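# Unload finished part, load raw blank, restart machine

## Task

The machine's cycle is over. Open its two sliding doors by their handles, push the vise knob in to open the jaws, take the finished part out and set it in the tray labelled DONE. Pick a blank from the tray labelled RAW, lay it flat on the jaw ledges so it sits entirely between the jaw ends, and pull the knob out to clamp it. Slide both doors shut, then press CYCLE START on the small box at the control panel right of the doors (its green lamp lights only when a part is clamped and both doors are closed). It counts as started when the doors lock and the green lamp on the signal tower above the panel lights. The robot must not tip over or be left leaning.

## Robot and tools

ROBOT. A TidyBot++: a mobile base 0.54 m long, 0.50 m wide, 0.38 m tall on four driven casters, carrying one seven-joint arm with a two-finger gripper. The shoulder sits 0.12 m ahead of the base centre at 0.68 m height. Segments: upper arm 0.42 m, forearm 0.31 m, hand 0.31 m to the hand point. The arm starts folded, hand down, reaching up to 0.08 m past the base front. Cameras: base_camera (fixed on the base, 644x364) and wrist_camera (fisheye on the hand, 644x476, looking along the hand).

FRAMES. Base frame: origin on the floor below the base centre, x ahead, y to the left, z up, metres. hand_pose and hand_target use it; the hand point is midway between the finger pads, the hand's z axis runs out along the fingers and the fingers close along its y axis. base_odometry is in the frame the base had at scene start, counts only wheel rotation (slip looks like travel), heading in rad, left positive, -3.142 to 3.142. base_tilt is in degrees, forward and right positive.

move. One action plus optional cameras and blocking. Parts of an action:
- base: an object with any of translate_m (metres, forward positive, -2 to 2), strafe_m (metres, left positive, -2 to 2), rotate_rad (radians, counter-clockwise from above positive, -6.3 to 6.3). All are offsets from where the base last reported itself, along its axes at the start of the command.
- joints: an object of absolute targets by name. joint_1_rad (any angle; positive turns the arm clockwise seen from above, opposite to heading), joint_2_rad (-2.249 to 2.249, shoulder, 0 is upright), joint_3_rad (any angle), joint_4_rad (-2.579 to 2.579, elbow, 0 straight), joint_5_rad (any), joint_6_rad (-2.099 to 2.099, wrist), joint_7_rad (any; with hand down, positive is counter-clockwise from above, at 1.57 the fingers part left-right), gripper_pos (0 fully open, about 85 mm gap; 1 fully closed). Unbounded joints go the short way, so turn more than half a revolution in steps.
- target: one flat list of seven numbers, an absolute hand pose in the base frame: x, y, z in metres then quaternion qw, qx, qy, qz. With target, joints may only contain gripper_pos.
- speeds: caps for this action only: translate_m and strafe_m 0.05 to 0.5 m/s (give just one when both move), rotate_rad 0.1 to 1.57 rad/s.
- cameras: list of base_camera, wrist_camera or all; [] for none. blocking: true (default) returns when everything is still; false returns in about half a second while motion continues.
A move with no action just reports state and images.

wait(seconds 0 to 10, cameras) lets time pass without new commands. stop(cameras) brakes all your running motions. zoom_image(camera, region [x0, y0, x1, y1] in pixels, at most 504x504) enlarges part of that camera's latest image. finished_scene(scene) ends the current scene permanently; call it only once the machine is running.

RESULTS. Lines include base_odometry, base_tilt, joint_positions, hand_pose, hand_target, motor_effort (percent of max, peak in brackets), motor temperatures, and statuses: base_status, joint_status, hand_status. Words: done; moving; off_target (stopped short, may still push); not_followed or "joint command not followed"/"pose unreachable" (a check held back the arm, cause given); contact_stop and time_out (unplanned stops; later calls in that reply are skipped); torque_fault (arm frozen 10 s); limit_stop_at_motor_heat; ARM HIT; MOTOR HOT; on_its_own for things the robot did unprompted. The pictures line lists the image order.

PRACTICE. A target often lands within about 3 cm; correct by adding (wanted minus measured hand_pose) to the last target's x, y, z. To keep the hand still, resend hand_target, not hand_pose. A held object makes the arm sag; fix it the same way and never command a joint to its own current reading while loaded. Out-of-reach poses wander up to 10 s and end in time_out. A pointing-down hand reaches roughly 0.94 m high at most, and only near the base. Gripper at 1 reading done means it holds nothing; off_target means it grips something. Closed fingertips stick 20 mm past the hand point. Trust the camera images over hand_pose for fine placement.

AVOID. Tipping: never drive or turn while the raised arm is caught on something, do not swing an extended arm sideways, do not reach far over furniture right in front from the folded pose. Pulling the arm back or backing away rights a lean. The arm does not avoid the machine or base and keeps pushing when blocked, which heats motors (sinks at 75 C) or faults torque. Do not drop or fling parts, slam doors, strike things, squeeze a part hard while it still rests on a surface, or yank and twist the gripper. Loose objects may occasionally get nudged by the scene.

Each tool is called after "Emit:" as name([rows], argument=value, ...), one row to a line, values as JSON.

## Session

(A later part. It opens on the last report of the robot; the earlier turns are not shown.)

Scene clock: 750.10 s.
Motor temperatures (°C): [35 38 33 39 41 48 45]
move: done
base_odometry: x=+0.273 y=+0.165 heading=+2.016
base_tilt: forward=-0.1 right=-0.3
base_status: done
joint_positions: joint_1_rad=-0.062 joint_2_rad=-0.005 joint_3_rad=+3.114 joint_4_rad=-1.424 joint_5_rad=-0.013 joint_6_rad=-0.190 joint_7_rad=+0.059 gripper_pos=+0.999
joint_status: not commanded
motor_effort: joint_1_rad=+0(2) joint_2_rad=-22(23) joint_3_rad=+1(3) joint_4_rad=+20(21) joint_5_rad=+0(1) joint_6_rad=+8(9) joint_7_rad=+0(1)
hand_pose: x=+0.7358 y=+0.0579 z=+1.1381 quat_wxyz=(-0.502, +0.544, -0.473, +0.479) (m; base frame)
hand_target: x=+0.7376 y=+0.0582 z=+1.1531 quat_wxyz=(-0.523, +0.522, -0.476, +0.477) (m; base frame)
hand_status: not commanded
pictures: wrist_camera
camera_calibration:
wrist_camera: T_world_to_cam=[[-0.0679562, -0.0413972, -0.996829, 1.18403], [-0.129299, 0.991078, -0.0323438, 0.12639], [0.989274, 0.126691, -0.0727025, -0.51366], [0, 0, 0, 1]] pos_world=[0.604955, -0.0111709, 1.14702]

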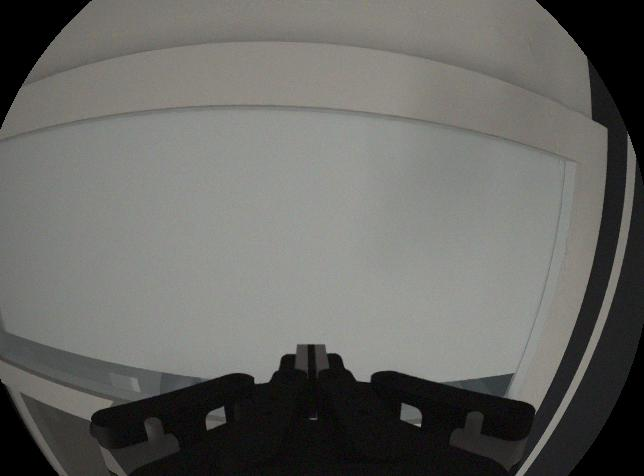

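Emit:
move(base={"translate_m":0.243}, speeds={"translate_m":0.2}, cameras=["wrist_camera"])

Emit:
move(base={"strafe_m":0.2}, speeds={"strafe_m":0.12}, cameras=["wrist_camera"])

Scene clock: 766.73 s.
Motor temperatures (°C): [35 38 33 39 41 48 45]
move: time_out
base_odometry: x=+0.170 y=+0.382 heading=+2.016
base_tilt: forward=-0.2 right=-0.3
base_status: translate_m time_out (by the wheels' count: +0.241 of +0.243)
joint_positions: joint_1_rad=-0.082 joint_2_rad=-0.179 joint_3_rad=+3.103 joint_4_rad=-1.503 joint_5_rad=-0.013 joint_6_rad=-0.323 joint_7_rad=+0.059 gripper_pos=+0.999
joint_status: not commanded
motor_effort: joint_1_rad=+4(6) joint_2_rad=+15(24) joint_3_rad=+7(9) joint_4_rad=+34(40) joint_5_rad=+2(2) joint_6_rad=+29(37) joint_7_rad=+0(2)
hand_pose: x=+0.6545 y=+0.0705 z=+1.1487 quat_wxyz=(-0.497, +0.563, -0.471, +0.463) (m; base frame)
hand_target: x=+0.7376 y=+0.0582 z=+1.1531 quat_wxyz=(-0.523, +0.522, -0.476, +0.477) (m; base frame)
hand_status: not commanded
pictures: wrist_camera
camera_calibration:
wrist_camera: T_world_to_cam=[[-0.10362, -0.0551329, -0.993088, 1.20954], [-0.161883, 0.986084, -0.037853, 0.131683], [0.981355, 0.156842, -0.111104, -0.386921], [0, 0, 0, 1]] pos_world=[0.526357, -0.00248012, 1.16317]

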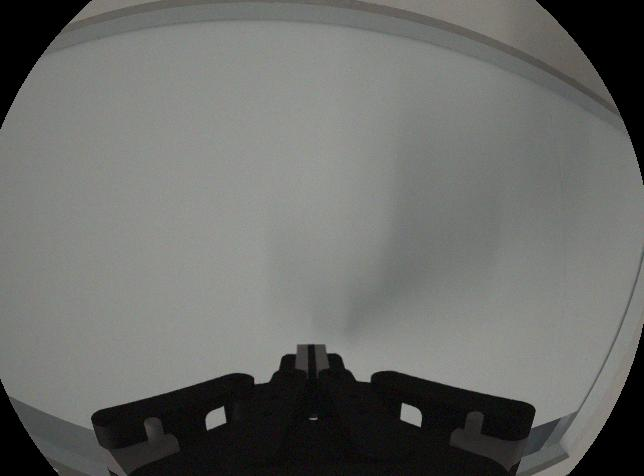

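not run: a stop that you did not command came earlier in this reply.

Emit:
move(base={"translate_m":-0.25}, cameras=["wrist_camera","base_camera"])

Emit:
move(joints={"joint_2_rad":-0.3,"joint_4_rad":-1.0,"joint_6_rad":-0.6}, cameras=["wrist_camera"])

Scene clock: 773.87 s.
Motor temperatures (°C): [35 38 33 39 41 49 45]
move: done
base_odometry: x=+0.278 y=+0.156 heading=+2.016
base_tilt: forward=-0.1 right=-0.3
base_status: done
joint_positions: joint_1_rad=-0.078 joint_2_rad=-0.004 joint_3_rad=+3.107 joint_4_rad=-1.425 joint_5_rad=-0.013 joint_6_rad=-0.206 joint_7_rad=+0.059 gripper_pos=+0.999
joint_status: not commanded
motor_effort: joint_1_rad=+0(5) joint_2_rad=-23(28) joint_3_rad=+1(7) joint_4_rad=+21(32) joint_5_rad=+0(2) joint_6_rad=+8(29) joint_7_rad=-1(1)
hand_pose: x=+0.7343 y=+0.0720 z=+1.1318 quat_wxyz=(-0.502, +0.554, -0.471, +0.469) (m; base frame)
hand_target: x=+0.7376 y=+0.0582 z=+1.1531 quat_wxyz=(-0.523, +0.522, -0.476, +0.477) (m; base frame)
hand_status: not commanded
pictures: base_camera, wrist_camera
camera_calibration:
wrist_camera: T_world_to_cam=[[-0.0849834, -0.0450354, -0.995364, 1.18932], [-0.152645, 0.987774, -0.0316593, 0.128605], [0.98462, 0.149247, -0.0908188, -0.492126], [0, 0, 0, 1]] pos_world=[0.60526, -0.0000223691, 1.14319]

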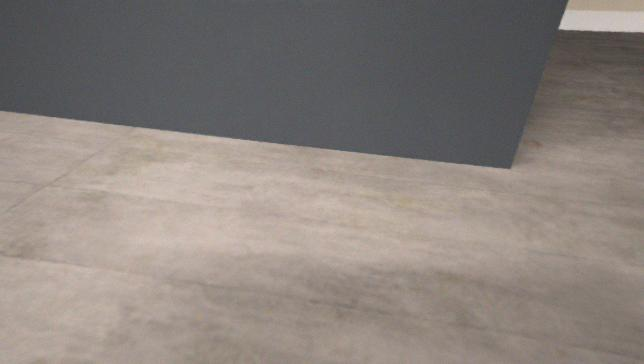

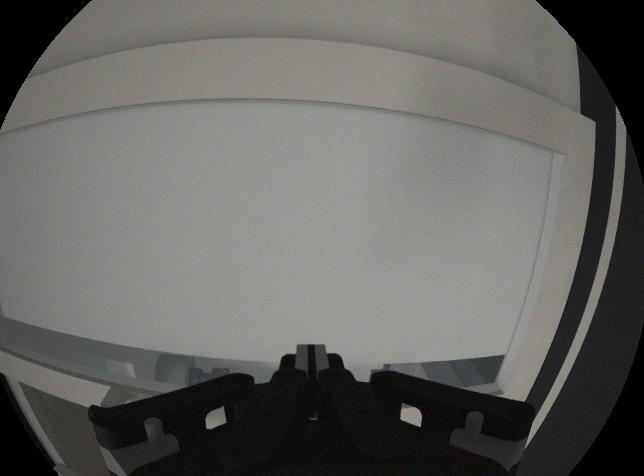

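Scene clock: 775.80 s.
Motor temperatures (°C): [35 38 33 39 41 49 45]
move: done
base_odometry: x=+0.278 y=+0.156 heading=+2.016
base_tilt: forward=-0.2 right=-0.3
base_status: not commanded
joint_positions: joint_1_rad=-0.078 joint_2_rad=-0.306 joint_3_rad=+3.107 joint_4_rad=-1.015 joint_5_rad=-0.013 joint_6_rad=-0.534 joint_7_rad=+0.059 gripper_pos=+0.999
joint_status: all done
motor_effort: joint_1_rad=+0(0) joint_2_rad=-6(26) joint_3_rad=+1(2) joint_4_rad=+14(22) joint_5_rad=+0(1) joint_6_rad=+8(10) joint_7_rad=+0(1)
hand_pose: x=+0.4876 y=+0.0524 z=+1.4220 quat_wxyz=(-0.592, +0.447, -0.372, +0.557) (m; base frame)
hand_target: x=+0.4948 y=+0.0402 z=+1.4074 quat_wxyz=(-0.587, +0.449, -0.406, +0.538) (m; base frame)
hand_status: not commanded
pictures: wrist_camera
camera_calibration:
wrist_camera: T_world_to_cam=[[0.294552, -0.014053, -0.955532, 1.21299], [-0.139487, 0.988551, -0.057537, 0.149853], [0.945401, 0.150232, 0.28922, -0.741283], [0, 0, 0, 1]] pos_world=[0.364421, -0.0197268, 1.38207]

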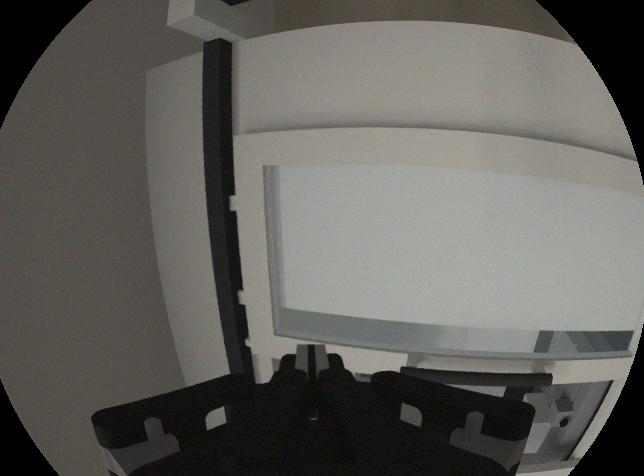

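Emit:
move(joints={"joint_2_rad":0,"joint_4_rad":-1.41,"joint_6_rad":-0.16}, cameras=[])

Emit:
move(base={"translate_m":0.18}, speeds={"translate_m":0.15}, cameras=["wrist_camera"])

Emit:
move(base={"strafe_m":0.16}, speeds={"strafe_m":0.12}, cameras=["wrist_camera"])

Scene clock: 788.73 s.
Motor temperatures (°C): [35 38 33 39 41 48 45]
move: done
base_odometry: x=+0.278 y=+0.156 heading=+2.016
base_tilt: forward=-0.1 right=-0.3
base_status: not commanded
joint_positions: joint_1_rad=-0.078 joint_2_rad=+0.009 joint_3_rad=+3.107 joint_4_rad=-1.402 joint_5_rad=-0.013 joint_6_rad=-0.238 joint_7_rad=+0.059 gripper_pos=+0.999
joint_status: all done
motor_effort: joint_1_rad=+0(0) joint_2_rad=-23(29) joint_3_rad=+1(2) joint_4_rad=+20(24) joint_5_rad=+0(0) joint_6_rad=+9(10) joint_7_rad=+0(1)
hand_pose: x=+0.7387 y=+0.0724 z=+1.1284 quat_wxyz=(-0.497, +0.559, -0.476, +0.463) (m; base frame)
hand_target: x=+0.7376 y=+0.0582 z=+1.1531 quat_wxyz=(-0.523, +0.522, -0.476, +0.477) (m; base frame)
hand_status: not commanded
pictures: none
No camera images: "cameras" was empty.

Scene clock: 790.53 s.
Motor temperatures (°C): [35 38 33 39 41 48 45]
move: done
base_odometry: x=+0.200 y=+0.319 heading=+2.016
base_tilt: forward=-0.1 right=-0.3
base_status: done
joint_positions: joint_1_rad=-0.080 joint_2_rad=-0.025 joint_3_rad=+3.107 joint_4_rad=-1.417 joint_5_rad=-0.013 joint_6_rad=-0.238 joint_7_rad=+0.059 gripper_pos=+0.999
joint_status: not commanded
motor_effort: joint_1_rad=+2(4) joint_2_rad=-17(24) joint_3_rad=+3(6) joint_4_rad=+23(27) joint_5_rad=+1(1) joint_6_rad=+12(15) joint_7_rad=+0(1)
hand_pose: x=+0.7238 y=+0.0726 z=+1.1397 quat_wxyz=(-0.502, +0.555, -0.470, +0.467) (m; base frame)
hand_target: x=+0.7376 y=+0.0582 z=+1.1531 quat_wxyz=(-0.523, +0.522, -0.476, +0.477) (m; base frame)
hand_status: not commanded
pictures: wrist_camera
camera_calibration:
wrist_camera: T_world_to_cam=[[-0.0875845, -0.0463705, -0.995077, 1.19801], [-0.1553, 0.987338, -0.0323407, 0.129372], [0.983977, 0.151703, -0.0936768, -0.477648], [0, 0, 0, 1]] pos_world=[0.595013, 0.000278469, 1.15155]

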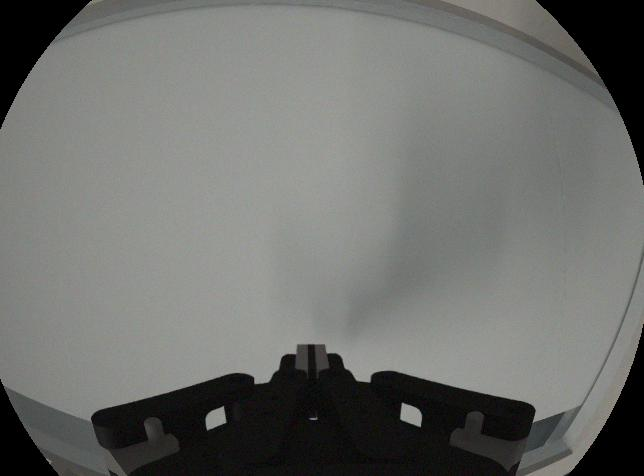

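Scene clock: 792.47 s.
Motor temperatures (°C): [35 38 33 39 41 48 45]
move: done
base_odometry: x=+0.056 y=+0.250 heading=+2.016
base_tilt: forward=-0.1 right=-0.3
base_status: done
joint_positions: joint_1_rad=-0.073 joint_2_rad=-0.013 joint_3_rad=+3.112 joint_4_rad=-1.417 joint_5_rad=-0.013 joint_6_rad=-0.228 joint_7_rad=+0.059 gripper_pos=+0.999
joint_status: not commanded
motor_effort: joint_1_rad=+0(3) joint_2_rad=-22(23) joint_3_rad=+1(4) joint_4_rad=+20(23) joint_5_rad=+0(1) joint_6_rad=+8(12) joint_7_rad=+0(1)
hand_pose: x=+0.7303 y=+0.0654 z=+1.1357 quat_wxyz=(-0.499, +0.553, -0.474, +0.470) (m; base frame)
hand_target: x=+0.7376 y=+0.0582 z=+1.1531 quat_wxyz=(-0.523, +0.522, -0.476, +0.477) (m; base frame)
hand_status: not commanded
pictures: wrist_camera
camera_calibration:
wrist_camera: T_world_to_cam=[[-0.0897428, -0.0449138, -0.994952, 1.19556], [-0.142913, 0.989225, -0.0317648, 0.127563], [0.985658, 0.139341, -0.0951946, -0.482044], [0, 0, 0, 1]] pos_world=[0.600654, -0.00532286, 1.14769]

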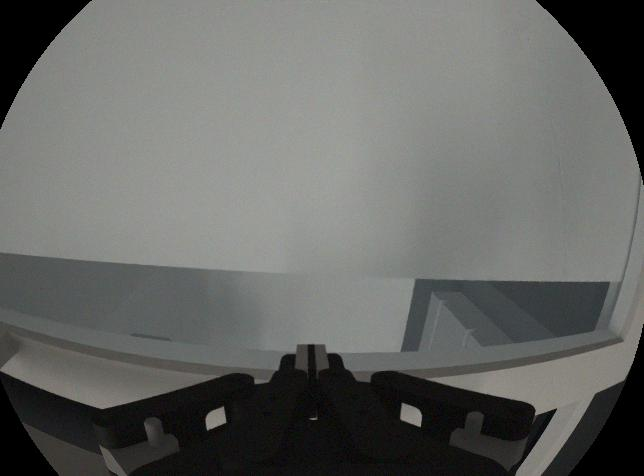

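Emit:
move(base={"strafe_m":0.1}, speeds={"strafe_m":0.12}, cameras=["wrist_camera"])

Emit:
move(base={"strafe_m":0.1}, speeds={"strafe_m":0.12}, cameras=["wrist_camera"])

Scene clock: 796.40 s.
Motor temperatures (°C): [35 38 33 39 41 49 45]
move: done
base_odometry: x=-0.035 y=+0.207 heading=+2.016
base_tilt: forward=-0.1 right=-0.3
base_status: done
joint_positions: joint_1_rad=-0.015 joint_2_rad=-0.012 joint_3_rad=+3.176 joint_4_rad=-1.417 joint_5_rad=-0.013 joint_6_rad=-0.223 joint_7_rad=+0.059 gripper_pos=+0.999
joint_status: not commanded
motor_effort: joint_1_rad=-10(16) joint_2_rad=-21(23) joint_3_rad=-8(13) joint_4_rad=+19(22) joint_5_rad=-1(2) joint_6_rad=+7(10) joint_7_rad=+0(1)
hand_pose: x=+0.7350 y=-0.0097 z=+1.1366 quat_wxyz=(-0.470, +0.522, -0.506, +0.500) (m; base frame)
hand_target: x=+0.7376 y=+0.0582 z=+1.1531 quat_wxyz=(-0.523, +0.522, -0.476, +0.477) (m; base frame)
hand_status: not commanded
pictures: wrist_camera
camera_calibration:
wrist_camera: T_world_to_cam=[[-0.0907977, -0.033242, -0.995314, 1.19481], [-0.0216359, 0.999273, -0.0314004, 0.113051], [0.995634, 0.0186835, -0.0914509, -0.488824], [0, 0, 0, 1]] pos_world=[0.597622, -0.064118, 1.14806]

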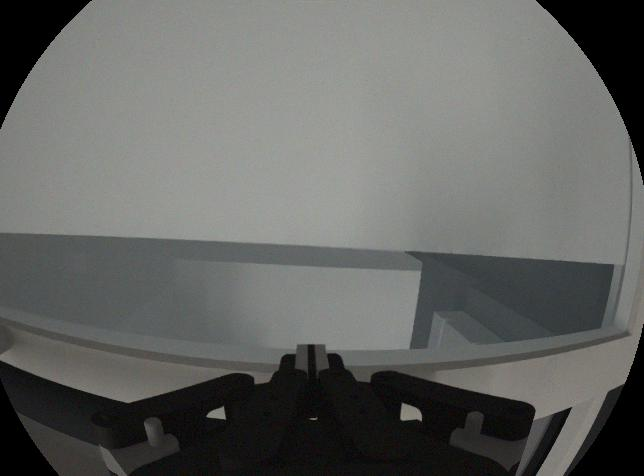

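Scene clock: 797.90 s.
Motor temperatures (°C): [35 38 33 39 41 49 45]
move: done
base_odometry: x=-0.125 y=+0.164 heading=+2.016
base_tilt: forward=-0.1 right=-0.3
base_status: done
joint_positions: joint_1_rad=-0.015 joint_2_rad=-0.006 joint_3_rad=+3.181 joint_4_rad=-1.417 joint_5_rad=-0.013 joint_6_rad=-0.215 joint_7_rad=+0.059 gripper_pos=+0.999
joint_status: not commanded
motor_effort: joint_1_rad=-8(19) joint_2_rad=-24(25) joint_3_rad=-7(17) joint_4_rad=+20(22) joint_5_rad=-1(2) joint_6_rad=+7(10) joint_7_rad=-1(1)
hand_pose: x=+0.7382 y=-0.0129 z=+1.1350 quat_wxyz=(-0.469, +0.520, -0.507, +0.502) (m; base frame)
hand_target: x=+0.7376 y=+0.0582 z=+1.1531 quat_wxyz=(-0.523, +0.522, -0.476, +0.477) (m; base frame)
hand_status: not commanded
pictures: wrist_camera
camera_calibration:
wrist_camera: T_world_to_cam=[[-0.0895525, -0.0329162, -0.995438, 1.19262], [-0.0163451, 0.999368, -0.0315757, 0.112549], [0.995848, 0.0134429, -0.0900339, -0.493922], [0, 0, 0, 1]] pos_world=[0.600514, -0.0665815, 1.14627]

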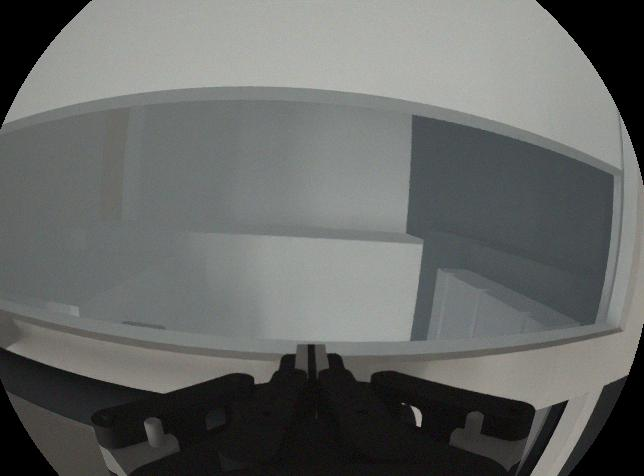

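Emit:
move(base={"strafe_m":0.3}, speeds={"strafe_m":0.12}, cameras=["wrist_camera"])

Emit:
move(base={"strafe_m":0.07}, speeds={"strafe_m":0.1}, cameras=["wrist_camera"])

Scene clock: 803.70 s.
Motor temperatures (°C): [35 38 33 39 41 49 45]
move: done
base_odometry: x=-0.396 y=+0.035 heading=+2.015
base_tilt: forward=-0.1 right=-0.3
base_status: done
joint_positions: joint_1_rad=+0.055 joint_2_rad=+0.002 joint_3_rad=+3.242 joint_4_rad=-1.417 joint_5_rad=-0.008 joint_6_rad=-0.209 joint_7_rad=+0.059 gripper_pos=+0.999
joint_status: not commanded
motor_effort: joint_1_rad=-25(28) joint_2_rad=-22(27) joint_3_rad=-22(24) joint_4_rad=+21(22) joint_5_rad=-3(4) joint_6_rad=+9(10) joint_7_rad=+0(1)
hand_pose: x=+0.7354 y=-0.0943 z=+1.1322 quat_wxyz=(-0.433, +0.487, -0.540, +0.532) (m; base frame)
hand_target: x=+0.7376 y=+0.0582 z=+1.1531 quat_wxyz=(-0.523, +0.522, -0.476, +0.477) (m; base frame)
hand_status: not commanded
pictures: wrist_camera
camera_calibration:
wrist_camera: T_world_to_cam=[[-0.0951633, -0.0255165, -0.995135, 1.19141], [0.114957, 0.992702, -0.0364473, 0.102149], [0.988802, -0.117866, -0.0915355, -0.495855], [0, 0, 0, 1]] pos_world=[0.591938, -0.129448, 1.14395]

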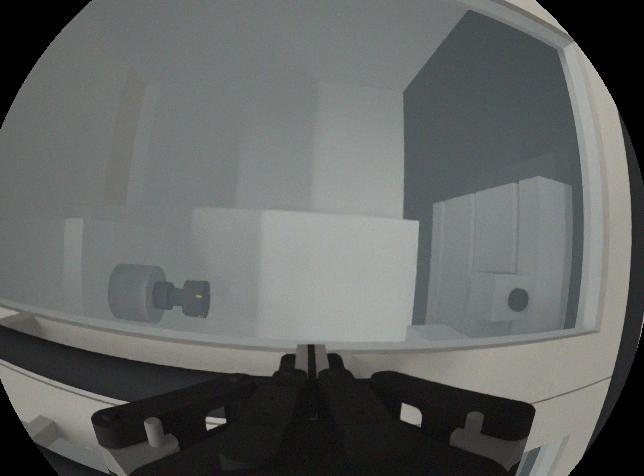

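Scene clock: 805.30 s.
Motor temperatures (°C): [35 38 33 39 41 49 45]
move: done
base_odometry: x=-0.459 y=+0.005 heading=+2.016
base_tilt: forward=-0.2 right=-0.3
base_status: done
joint_positions: joint_1_rad=-0.073 joint_2_rad=+0.007 joint_3_rad=+3.113 joint_4_rad=-1.415 joint_5_rad=-0.004 joint_6_rad=-0.202 joint_7_rad=+0.059 gripper_pos=+0.999
joint_status: not commanded
motor_effort: joint_1_rad=+0(33) joint_2_rad=-22(27) joint_3_rad=+1(29) joint_4_rad=+21(25) joint_5_rad=+0(5) joint_6_rad=+8(13) joint_7_rad=+0(1)
hand_pose: x=+0.7398 y=+0.0652 z=+1.1327 quat_wxyz=(-0.498, +0.552, -0.471, +0.475) (m; base frame)
hand_target: x=+0.7376 y=+0.0582 z=+1.1531 quat_wxyz=(-0.523, +0.522, -0.476, +0.477) (m; base frame)
hand_status: not commanded
pictures: wrist_camera
camera_calibration:
wrist_camera: T_world_to_cam=[[-0.0812461, -0.051656, -0.995355, 1.18805], [-0.140562, 0.989269, -0.0398668, 0.136489], [0.986733, 0.13667, -0.0876351, -0.50086], [0, 0, 0, 1]] pos_world=[0.609925, -0.00520141, 1.14408]

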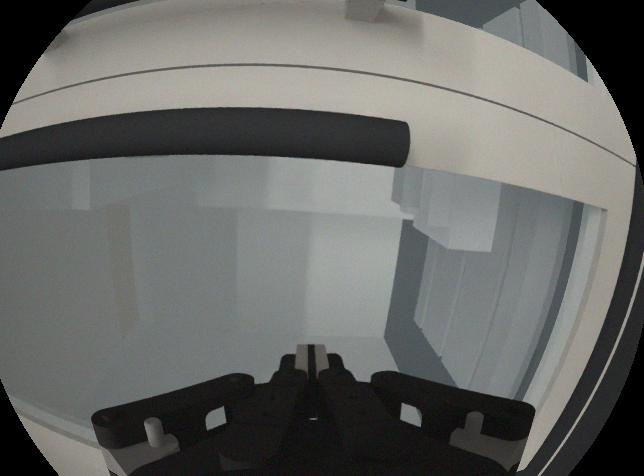

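Emit:
move(base={"translate_m":-0.3}, cameras=[])

Emit:
move(base={"strafe_m":-0.1}, joints={"joint_1_rad":-0.01,"joint_2_rad":-0.3,"joint_4_rad":-1.0,"joint_6_rad":-1.05,"joint_7_rad":1.6}, cameras=["wrist_camera"])

Emit:
move(base={"strafe_m":-1.25}, cameras=["wrist_camera"])

Scene clock: 812.40 s.
Motor temperatures (°C): [35 38 33 39 40 48 45]
move: done
base_odometry: x=-0.330 y=-0.266 heading=+2.016
base_tilt: forward=-0.1 right=-0.3
base_status: done
joint_positions: joint_1_rad=-0.073 joint_2_rad=-0.004 joint_3_rad=+3.113 joint_4_rad=-1.415 joint_5_rad=-0.004 joint_6_rad=-0.202 joint_7_rad=+0.059 gripper_pos=+0.999
joint_status: not commanded
motor_effort: joint_1_rad=+0(1) joint_2_rad=-22(27) joint_3_rad=+1(2) joint_4_rad=+20(21) joint_5_rad=+0(1) joint_6_rad=+8(9) joint_7_rad=+0(1)
hand_pose: x=+0.7351 y=+0.0648 z=+1.1392 quat_wxyz=(-0.501, +0.549, -0.469, +0.477) (m; base frame)
hand_target: x=+0.7376 y=+0.0582 z=+1.1531 quat_wxyz=(-0.523, +0.522, -0.476, +0.477) (m; base frame)
hand_status: not commanded
pictures: none
No camera images: "cameras" was empty.

Scene clock: 814.70 s.
Motor temperatures (°C): [35 38 33 39 40 48 45]
move: done
base_odometry: x=-0.239 y=-0.223 heading=+2.015
base_tilt: forward=-0.2 right=-0.3
base_status: done
joint_positions: joint_1_rad=-0.029 joint_2_rad=-0.298 joint_3_rad=+3.115 joint_4_rad=-1.024 joint_5_rad=-0.004 joint_6_rad=-0.983 joint_7_rad=+1.524 gripper_pos=+0.999
joint_status: all done
motor_effort: joint_1_rad=+0(4) joint_2_rad=-6(26) joint_3_rad=+2(3) joint_4_rad=+15(22) joint_5_rad=+0(1) joint_6_rad=+8(10) joint_7_rad=+0(1)
hand_pose: x=+0.5112 y=+0.0287 z=+1.2761 quat_wxyz=(-0.033, +0.754, +0.006, +0.656) (m; base frame)
hand_target: x=+0.5029 y=+0.0169 z=+1.2686 quat_wxyz=(+0.002, +0.767, +0.025, +0.641) (m; base frame)
hand_status: not commanded
pictures: wrist_camera
camera_calibration:
wrist_camera: T_world_to_cam=[[0.0172517, -0.998709, -0.0477744, 0.0779352], [-0.175696, 0.04401, -0.98346, 1.39535], [0.984293, 0.0253602, -0.17471, -0.142137], [0, 0, 0, 1]] pos_world=[0.383717, 0.0200299, 1.35116]

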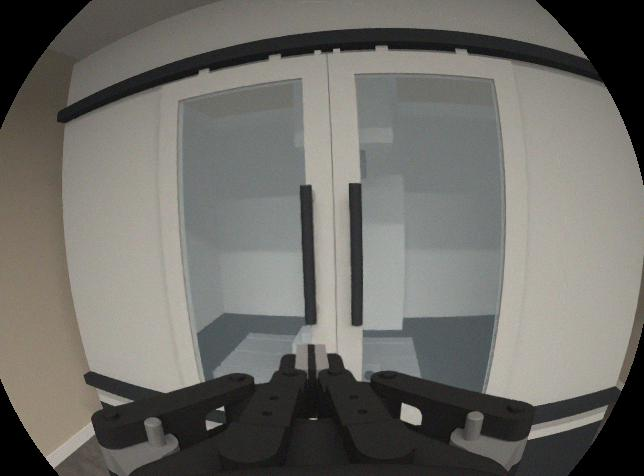

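Scene clock: 818.33 s.
Motor temperatures (°C): [35 38 33 39 40 48 45]
move: done
base_odometry: x=+0.889 y=+0.314 heading=+2.015
base_tilt: forward=-0.1 right=-0.3
base_status: done
joint_positions: joint_1_rad=-0.027 joint_2_rad=-0.298 joint_3_rad=+3.115 joint_4_rad=-1.024 joint_5_rad=-0.004 joint_6_rad=-0.985 joint_7_rad=+1.527 gripper_pos=+0.999
joint_status: not commanded
motor_effort: joint_1_rad=+0(1) joint_2_rad=-6(8) joint_3_rad=+1(4) joint_4_rad=+15(16) joint_5_rad=+0(1) joint_6_rad=+8(9) joint_7_rad=-1(1)
hand_pose: x=+0.5112 y=+0.0275 z=+1.2754 quat_wxyz=(-0.030, +0.755, +0.006, +0.655) (m; base frame)
hand_target: x=+0.5029 y=+0.0169 z=+1.2686 quat_wxyz=(+0.002, +0.767, +0.025, +0.641) (m; base frame)
hand_status: not commanded
pictures: wrist_camera
camera_calibration:
wrist_camera: T_world_to_cam=[[0.0146456, -0.99891, -0.0443138, 0.0736471], [-0.177795, 0.0410107, -0.983213, 1.3955], [0.983959, 0.0222785, -0.177001, -0.13904], [0, 0, 0, 1]] pos_world=[0.383844, 0.0194341, 1.35073]

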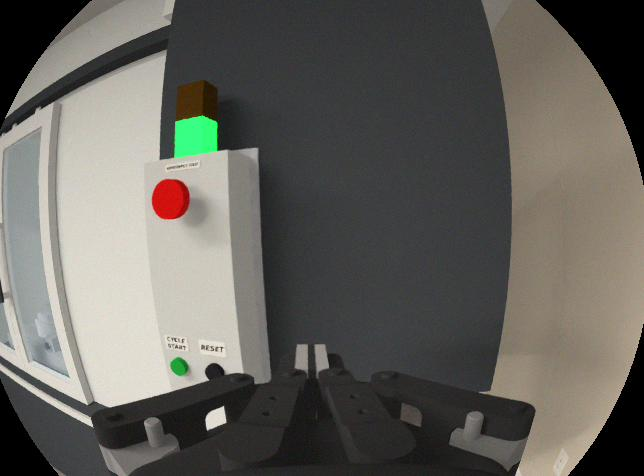

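Emit:
move(base={"strafe_m":0.35}, cameras=["wrist_camera"])

Scene clock: 822.83 s.
Motor temperatures (°C): [35 38 33 39 40 48 45]
move: done
base_odometry: x=+0.573 y=+0.164 heading=+2.016
base_tilt: forward=-0.2 right=-0.3
base_status: done
joint_positions: joint_1_rad=-0.024 joint_2_rad=-0.299 joint_3_rad=+3.116 joint_4_rad=-1.024 joint_5_rad=-0.004 joint_6_rad=-0.987 joint_7_rad=+1.528 gripper_pos=+0.999
joint_status: not commanded
motor_effort: joint_1_rad=+0(1) joint_2_rad=-6(10) joint_3_rad=+2(4) joint_4_rad=+15(16) joint_5_rad=+0(1) joint_6_rad=+8(9) joint_7_rad=+0(1)
hand_pose: x=+0.5109 y=+0.0259 z=+1.2754 quat_wxyz=(-0.029, +0.755, +0.005, +0.655) (m; base frame)
hand_target: x=+0.5029 y=+0.0169 z=+1.2686 quat_wxyz=(+0.002, +0.767, +0.025, +0.641) (m; base frame)
hand_status: not commanded
pictures: wrist_camera
camera_calibration:
wrist_camera: T_world_to_cam=[[0.0111802, -0.998947, -0.0444969, 0.074049], [-0.178226, 0.0417964, -0.983102, 1.39558], [0.983926, 0.0189218, -0.177571, -0.137924], [0, 0, 0, 1]] pos_world=[0.383608, 0.0182505, 1.35081]

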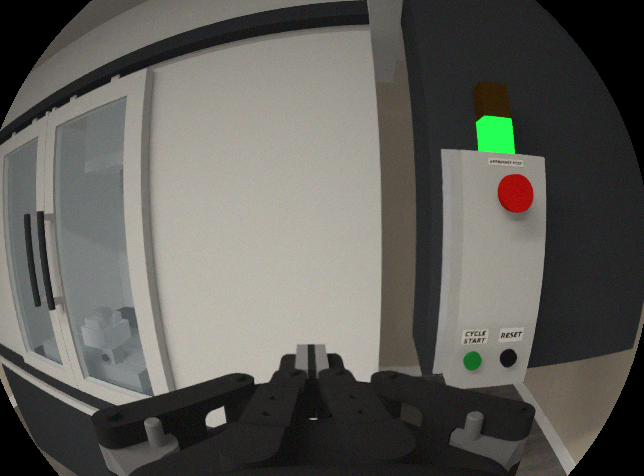

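Emit:
move(base={"translate_m":-0.17,"strafe_m":-0.178}, cameras=[])

Emit:
move(joints={"joint_1_rad":-0.01,"joint_2_rad":0,"joint_4_rad":-1.33,"joint_6_rad":-0.18,"joint_7_rad":1.6}, cameras=["wrist_camera"])

Scene clock: 830.80 s.
Motor temperatures (°C): [35 38 33 39 40 48 45]
move: done
base_odometry: x=+0.807 y=+0.087 heading=+2.015
base_tilt: forward=-0.2 right=-0.3
base_status: done
joint_positions: joint_1_rad=-0.024 joint_2_rad=-0.302 joint_3_rad=+3.116 joint_4_rad=-1.023 joint_5_rad=-0.004 joint_6_rad=-0.987 joint_7_rad=+1.528 gripper_pos=+0.999
joint_status: not commanded
motor_effort: joint_1_rad=+0(1) joint_2_rad=-6(10) joint_3_rad=+1(3) joint_4_rad=+15(17) joint_5_rad=+0(1) joint_6_rad=+8(9) joint_7_rad=+0(1)
hand_pose: x=+0.5085 y=+0.0258 z=+1.2769 quat_wxyz=(-0.029, +0.754, +0.005, +0.656) (m; base frame)
hand_target: x=+0.5029 y=+0.0169 z=+1.2686 quat_wxyz=(+0.002, +0.767, +0.025, +0.641) (m; base frame)
hand_status: not commanded
pictures: none
No camera images: "cameras" was empty.

Scene clock: 832.67 s.
Motor temperatures (°C): [35 38 33 39 40 48 45]
move: done
base_odometry: x=+0.807 y=+0.087 heading=+2.015
base_tilt: forward=-0.1 right=-0.3
base_status: not commanded
joint_positions: joint_1_rad=-0.024 joint_2_rad=+0.009 joint_3_rad=+3.116 joint_4_rad=-1.320 joint_5_rad=-0.004 joint_6_rad=-0.260 joint_7_rad=+1.528 gripper_pos=+0.999
joint_status: all done
motor_effort: joint_1_rad=+0(2) joint_2_rad=-23(29) joint_3_rad=+1(2) joint_4_rad=+20(23) joint_5_rad=+0(1) joint_6_rad=+8(11) joint_7_rad=-1(1)
hand_pose: x=+0.7383 y=+0.0323 z=+1.1717 quat_wxyz=(-0.034, +0.714, +0.001, +0.700) (m; base frame)
hand_target: x=+0.7344 y=+0.0208 z=+1.1964 quat_wxyz=(-0.001, +0.685, +0.021, +0.728) (m; base frame)
hand_status: not commanded
pictures: wrist_camera
camera_calibration:
wrist_camera: T_world_to_cam=[[0.0162246, -0.998186, -0.0579864, 0.0852912], [-0.0577597, 0.0569615, -0.996704, 1.26045], [0.998199, 0.0195204, -0.0567307, -0.532368], [0, 0, 0, 1]] pos_world=[0.602829, 0.0237311, 1.23104]

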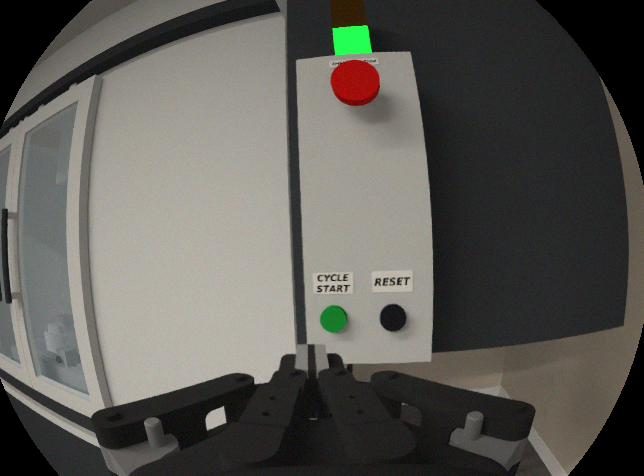

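Emit:
move(base={"strafe_m":-0.015}, joints={"joint_4_rad":-1.375,"joint_6_rad":-0.135}, cameras=[])

Emit:
move(base={"translate_m":0.07}, speeds={"translate_m":0.1}, cameras=["wrist_camera"])

Scene clock: 859.47 s.
Motor temperatures (°C): [35 38 32 39 40 48 45]
move: done
base_odometry: x=+0.821 y=+0.093 heading=+2.015
base_tilt: forward=-0.1 right=-0.3
base_status: done
joint_positions: joint_1_rad=-0.016 joint_2_rad=+0.009 joint_3_rad=+3.117 joint_4_rad=-1.357 joint_5_rad=-0.004 joint_6_rad=-0.210 joint_7_rad=+1.528 gripper_pos=+0.999
joint_status: all done
motor_effort: joint_1_rad=+0(3) joint_2_rad=-23(24) joint_3_rad=+1(3) joint_4_rad=+20(21) joint_5_rad=+0(0) joint_6_rad=+8(9) joint_7_rad=+1(1)
hand_pose: x=+0.7411 y=+0.0266 z=+1.1651 quat_wxyz=(-0.031, +0.709, -0.002, +0.705) (m; base frame)
hand_target: x=+0.7375 y=+0.0209 z=+1.1826 quat_wxyz=(-0.001, +0.685, +0.021, +0.728) (m; base frame)
hand_status: not commanded
pictures: none
No camera images: "cameras" was empty.

Scene clock: 860.70 s.
Motor temperatures (°C): [35 38 32 39 40 49 45]
move: done
base_odometry: x=+0.791 y=+0.157 heading=+2.015
base_tilt: forward=-0.1 right=-0.3
base_status: done
joint_positions: joint_1_rad=-0.016 joint_2_rad=+0.008 joint_3_rad=+3.117 joint_4_rad=-1.357 joint_5_rad=-0.004 joint_6_rad=-0.209 joint_7_rad=+1.528 gripper_pos=+0.999
joint_status: not commanded
motor_effort: joint_1_rad=+0(1) joint_2_rad=-22(26) joint_3_rad=+1(2) joint_4_rad=+20(21) joint_5_rad=+0(0) joint_6_rad=+8(9) joint_7_rad=+0(1)
hand_pose: x=+0.7404 y=+0.0266 z=+1.1662 quat_wxyz=(-0.031, +0.708, -0.002, +0.706) (m; base frame)
hand_target: x=+0.7375 y=+0.0209 z=+1.1826 quat_wxyz=(-0.001, +0.685, +0.021, +0.728) (m; base frame)
hand_status: not commanded
pictures: wrist_camera
camera_calibration:
wrist_camera: T_world_to_cam=[[0.00774738, -0.998267, -0.058337, 0.0859489], [-0.0409307, 0.0579733, -0.997479, 1.24379], [0.999132, 0.0101156, -0.0404106, -0.554069], [0, 0, 0, 1]] pos_world=[0.603832, 0.019298, 1.22328]

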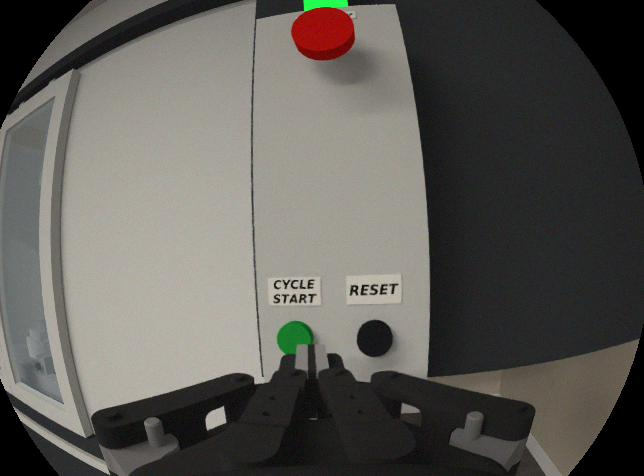

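Emit:
move(base={"strafe_m":0.008,"translate_m":0.03}, speeds={"translate_m":0.05}, cameras=["wrist_camera"])

Emit:
move(base={"translate_m":0.02}, speeds={"translate_m":0.05}, cameras=["wrist_camera"])

Scene clock: 866.47 s.
Motor temperatures (°C): [35 38 32 39 40 49 45]
move: done
base_odometry: x=+0.771 y=+0.181 heading=+2.015
base_tilt: forward=-0.1 right=-0.3
base_status: done
joint_positions: joint_1_rad=-0.016 joint_2_rad=+0.007 joint_3_rad=+3.117 joint_4_rad=-1.357 joint_5_rad=-0.004 joint_6_rad=-0.209 joint_7_rad=+1.528 gripper_pos=+0.999
joint_status: not commanded
motor_effort: joint_1_rad=+0(2) joint_2_rad=-23(26) joint_3_rad=+1(2) joint_4_rad=+20(21) joint_5_rad=+0(0) joint_6_rad=+8(9) joint_7_rad=+0(1)
hand_pose: x=+0.7400 y=+0.0266 z=+1.1667 quat_wxyz=(-0.031, +0.708, -0.002, +0.706) (m; base frame)
hand_target: x=+0.7375 y=+0.0209 z=+1.1826 quat_wxyz=(-0.001, +0.685, +0.021, +0.728) (m; base frame)
hand_status: not commanded
pictures: wrist_camera
camera_calibration:
wrist_camera: T_world_to_cam=[[0.00780325, -0.998266, -0.0583499, 0.0859493], [-0.039953, 0.0579939, -0.997517, 1.24361], [0.999171, 0.0101151, -0.0394312, -0.554844], [0, 0, 0, 1]] pos_world=[0.603399, 0.0192907, 1.22366]

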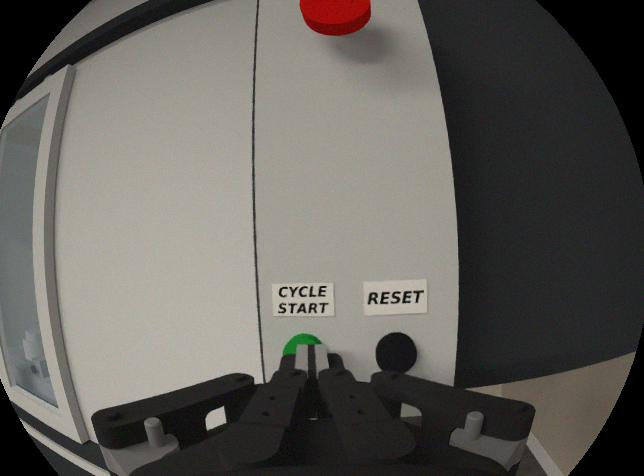

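Scene clock: 867.33 s.
Motor temperatures (°C): [35 38 32 39 40 49 45]
move: done
base_odometry: x=+0.762 y=+0.199 heading=+2.015
base_tilt: forward=-0.1 right=-0.3
base_status: done
joint_positions: joint_1_rad=-0.016 joint_2_rad=-0.007 joint_3_rad=+3.117 joint_4_rad=-1.362 joint_5_rad=-0.004 joint_6_rad=-0.208 joint_7_rad=+1.528 gripper_pos=+0.999
joint_status: not commanded
motor_effort: joint_1_rad=+0(1) joint_2_rad=-18(24) joint_3_rad=+1(2) joint_4_rad=+21(24) joint_5_rad=+0(0) joint_6_rad=+9(13) joint_7_rad=+0(1)
hand_pose: x=+0.7336 y=+0.0264 z=+1.1722 quat_wxyz=(-0.031, +0.704, -0.002, +0.709) (m; base frame)
hand_target: x=+0.7375 y=+0.0209 z=+1.1826 quat_wxyz=(-0.001, +0.685, +0.021, +0.728) (m; base frame)
hand_status: not commanded
pictures: wrist_camera
camera_calibration:
wrist_camera: T_world_to_cam=[[0.00821622, -0.998265, -0.0583111, 0.0858026], [-0.0308359, 0.0580324, -0.997838, 1.24251], [0.999491, 0.00999654, -0.0303056, -0.559177], [0, 0, 0, 1]] pos_world=[0.596501, 0.0191376, 1.22788]

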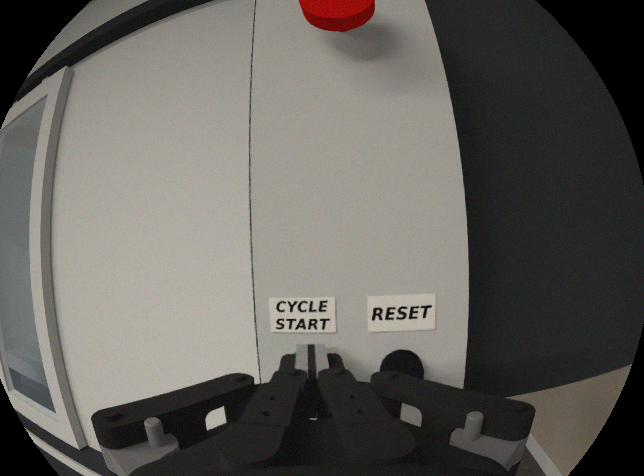

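Emit:
move(base={"translate_m":0.025}, speeds={"translate_m":0.05}, cameras=["wrist_camera"])

Emit:
move(base={"translate_m":-0.3}, cameras=["wrist_camera"])

Emit:
move(joints={"joint_2_rad":-0.3,"joint_4_rad":-1.0,"joint_6_rad":-0.4}, cameras=["wrist_camera"])

Scene clock: 872.10 s.
Motor temperatures (°C): [35 38 32 39 40 49 45]
move: done
base_odometry: x=+0.751 y=+0.221 heading=+2.015
base_tilt: forward=-0.2 right=-0.3
base_status: done
joint_positions: joint_1_rad=-0.016 joint_2_rad=-0.043 joint_3_rad=+3.116 joint_4_rad=-1.370 joint_5_rad=-0.004 joint_6_rad=-0.198 joint_7_rad=+1.528 gripper_pos=+0.999
joint_status: not commanded
motor_effort: joint_1_rad=+1(4) joint_2_rad=-12(20) joint_3_rad=+2(5) joint_4_rad=+20(24) joint_5_rad=+1(1) joint_6_rad=+10(13) joint_7_rad=+0(1)
hand_pose: x=+0.7162 y=+0.0270 z=+1.1924 quat_wxyz=(-0.032, +0.691, -0.001, +0.723) (m; base frame)
hand_target: x=+0.7375 y=+0.0209 z=+1.1826 quat_wxyz=(-0.001, +0.685, +0.021, +0.728) (m; base frame)
hand_status: not commanded
pictures: wrist_camera
camera_calibration:
wrist_camera: T_world_to_cam=[[0.0117769, -0.998216, -0.0585411, 0.0853972], [0.00760686, 0.0586329, -0.998251, 1.23509], [0.999902, 0.0113109, 0.0082838, -0.587493], [0, 0, 0, 1]] pos_world=[0.577035, 0.0194732, 1.24279]

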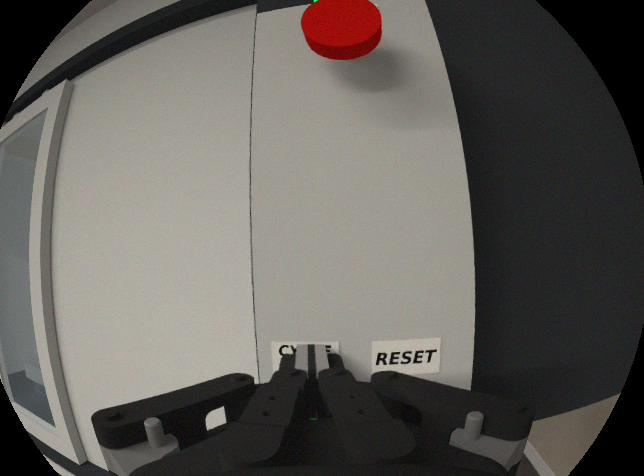

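Scene clock: 874.03 s.
Motor temperatures (°C): [35 38 32 39 40 49 45]
move: done
base_odometry: x=+0.880 y=-0.050 heading=+2.015
base_tilt: forward=-0.1 right=-0.3
base_status: done
joint_positions: joint_1_rad=-0.016 joint_2_rad=-0.005 joint_3_rad=+3.116 joint_4_rad=-1.372 joint_5_rad=-0.004 joint_6_rad=-0.174 joint_7_rad=+1.528 gripper_pos=+0.999
joint_status: not commanded
motor_effort: joint_1_rad=+0(3) joint_2_rad=-22(27) joint_3_rad=+1(2) joint_4_rad=+20(22) joint_5_rad=+0(0) joint_6_rad=+9(10) joint_7_rad=+0(1)
hand_pose: x=+0.7352 y=+0.0270 z=+1.1752 quat_wxyz=(-0.032, +0.697, -0.002, +0.717) (m; base frame)
hand_target: x=+0.7375 y=+0.0209 z=+1.1826 quat_wxyz=(-0.001, +0.685, +0.021, +0.728) (m; base frame)
hand_status: not commanded
pictures: wrist_camera
camera_calibration:
wrist_camera: T_world_to_cam=[[0.0102673, -0.998204, -0.0590183, 0.0858439], [-0.00903669, 0.0589264, -0.998221, 1.22994], [0.999906, 0.0107824, -0.00841545, -0.586778], [0, 0, 0, 1]] pos_world=[0.596957, 0.0195406, 1.22788]

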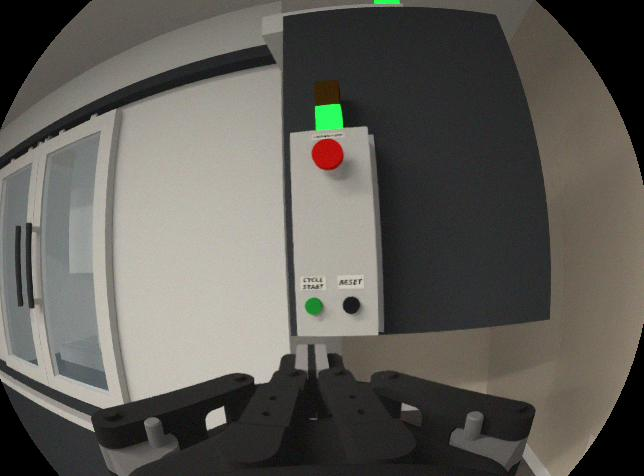

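Scene clock: 875.93 s.
Motor temperatures (°C): [35 38 32 39 40 49 45]
move: done
base_odometry: x=+0.880 y=-0.050 heading=+2.015
base_tilt: forward=-0.1 right=-0.3
base_status: not commanded
joint_positions: joint_1_rad=-0.016 joint_2_rad=-0.306 joint_3_rad=+3.116 joint_4_rad=-1.011 joint_5_rad=-0.004 joint_6_rad=-0.335 joint_7_rad=+1.528 gripper_pos=+0.999
joint_status: all done
motor_effort: joint_1_rad=+0(0) joint_2_rad=-5(27) joint_3_rad=+1(2) joint_4_rad=+14(23) joint_5_rad=+0(0) joint_6_rad=+7(12) joint_7_rad=+0(1)
hand_pose: x=+0.4637 y=+0.0216 z=+1.4800 quat_wxyz=(-0.036, +0.497, +0.002, +0.867) (m; base frame)
hand_target: x=+0.4741 y=+0.0172 z=+1.4653 quat_wxyz=(+0.001, +0.522, +0.018, +0.853) (m; base frame)
hand_status: not commanded
pictures: wrist_camera
camera_calibration:
wrist_camera: T_world_to_cam=[[0.0418059, -0.997408, -0.0585643, 0.0859665], [0.471714, 0.0713752, -0.878858, 1.13224], [0.88076, 0.00911584, 0.473475, -0.970543], [0, 0, 0, 1]] pos_world=[0.31713, 0.0137772, 1.45964]

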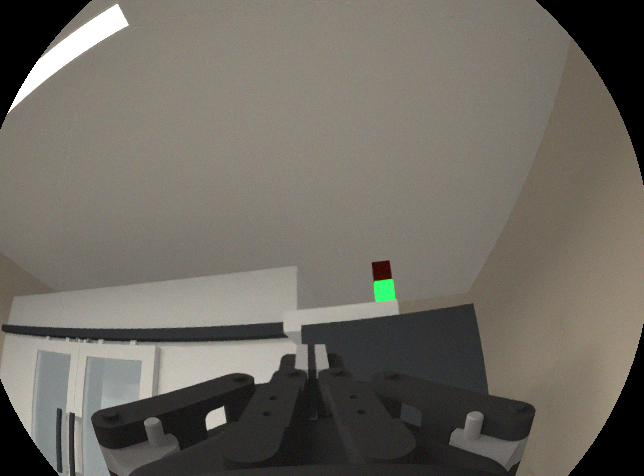

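Tower green is lit: the cycle is running.

Emit:
finished_scene(scene=1)

The scene is finished: the task was done.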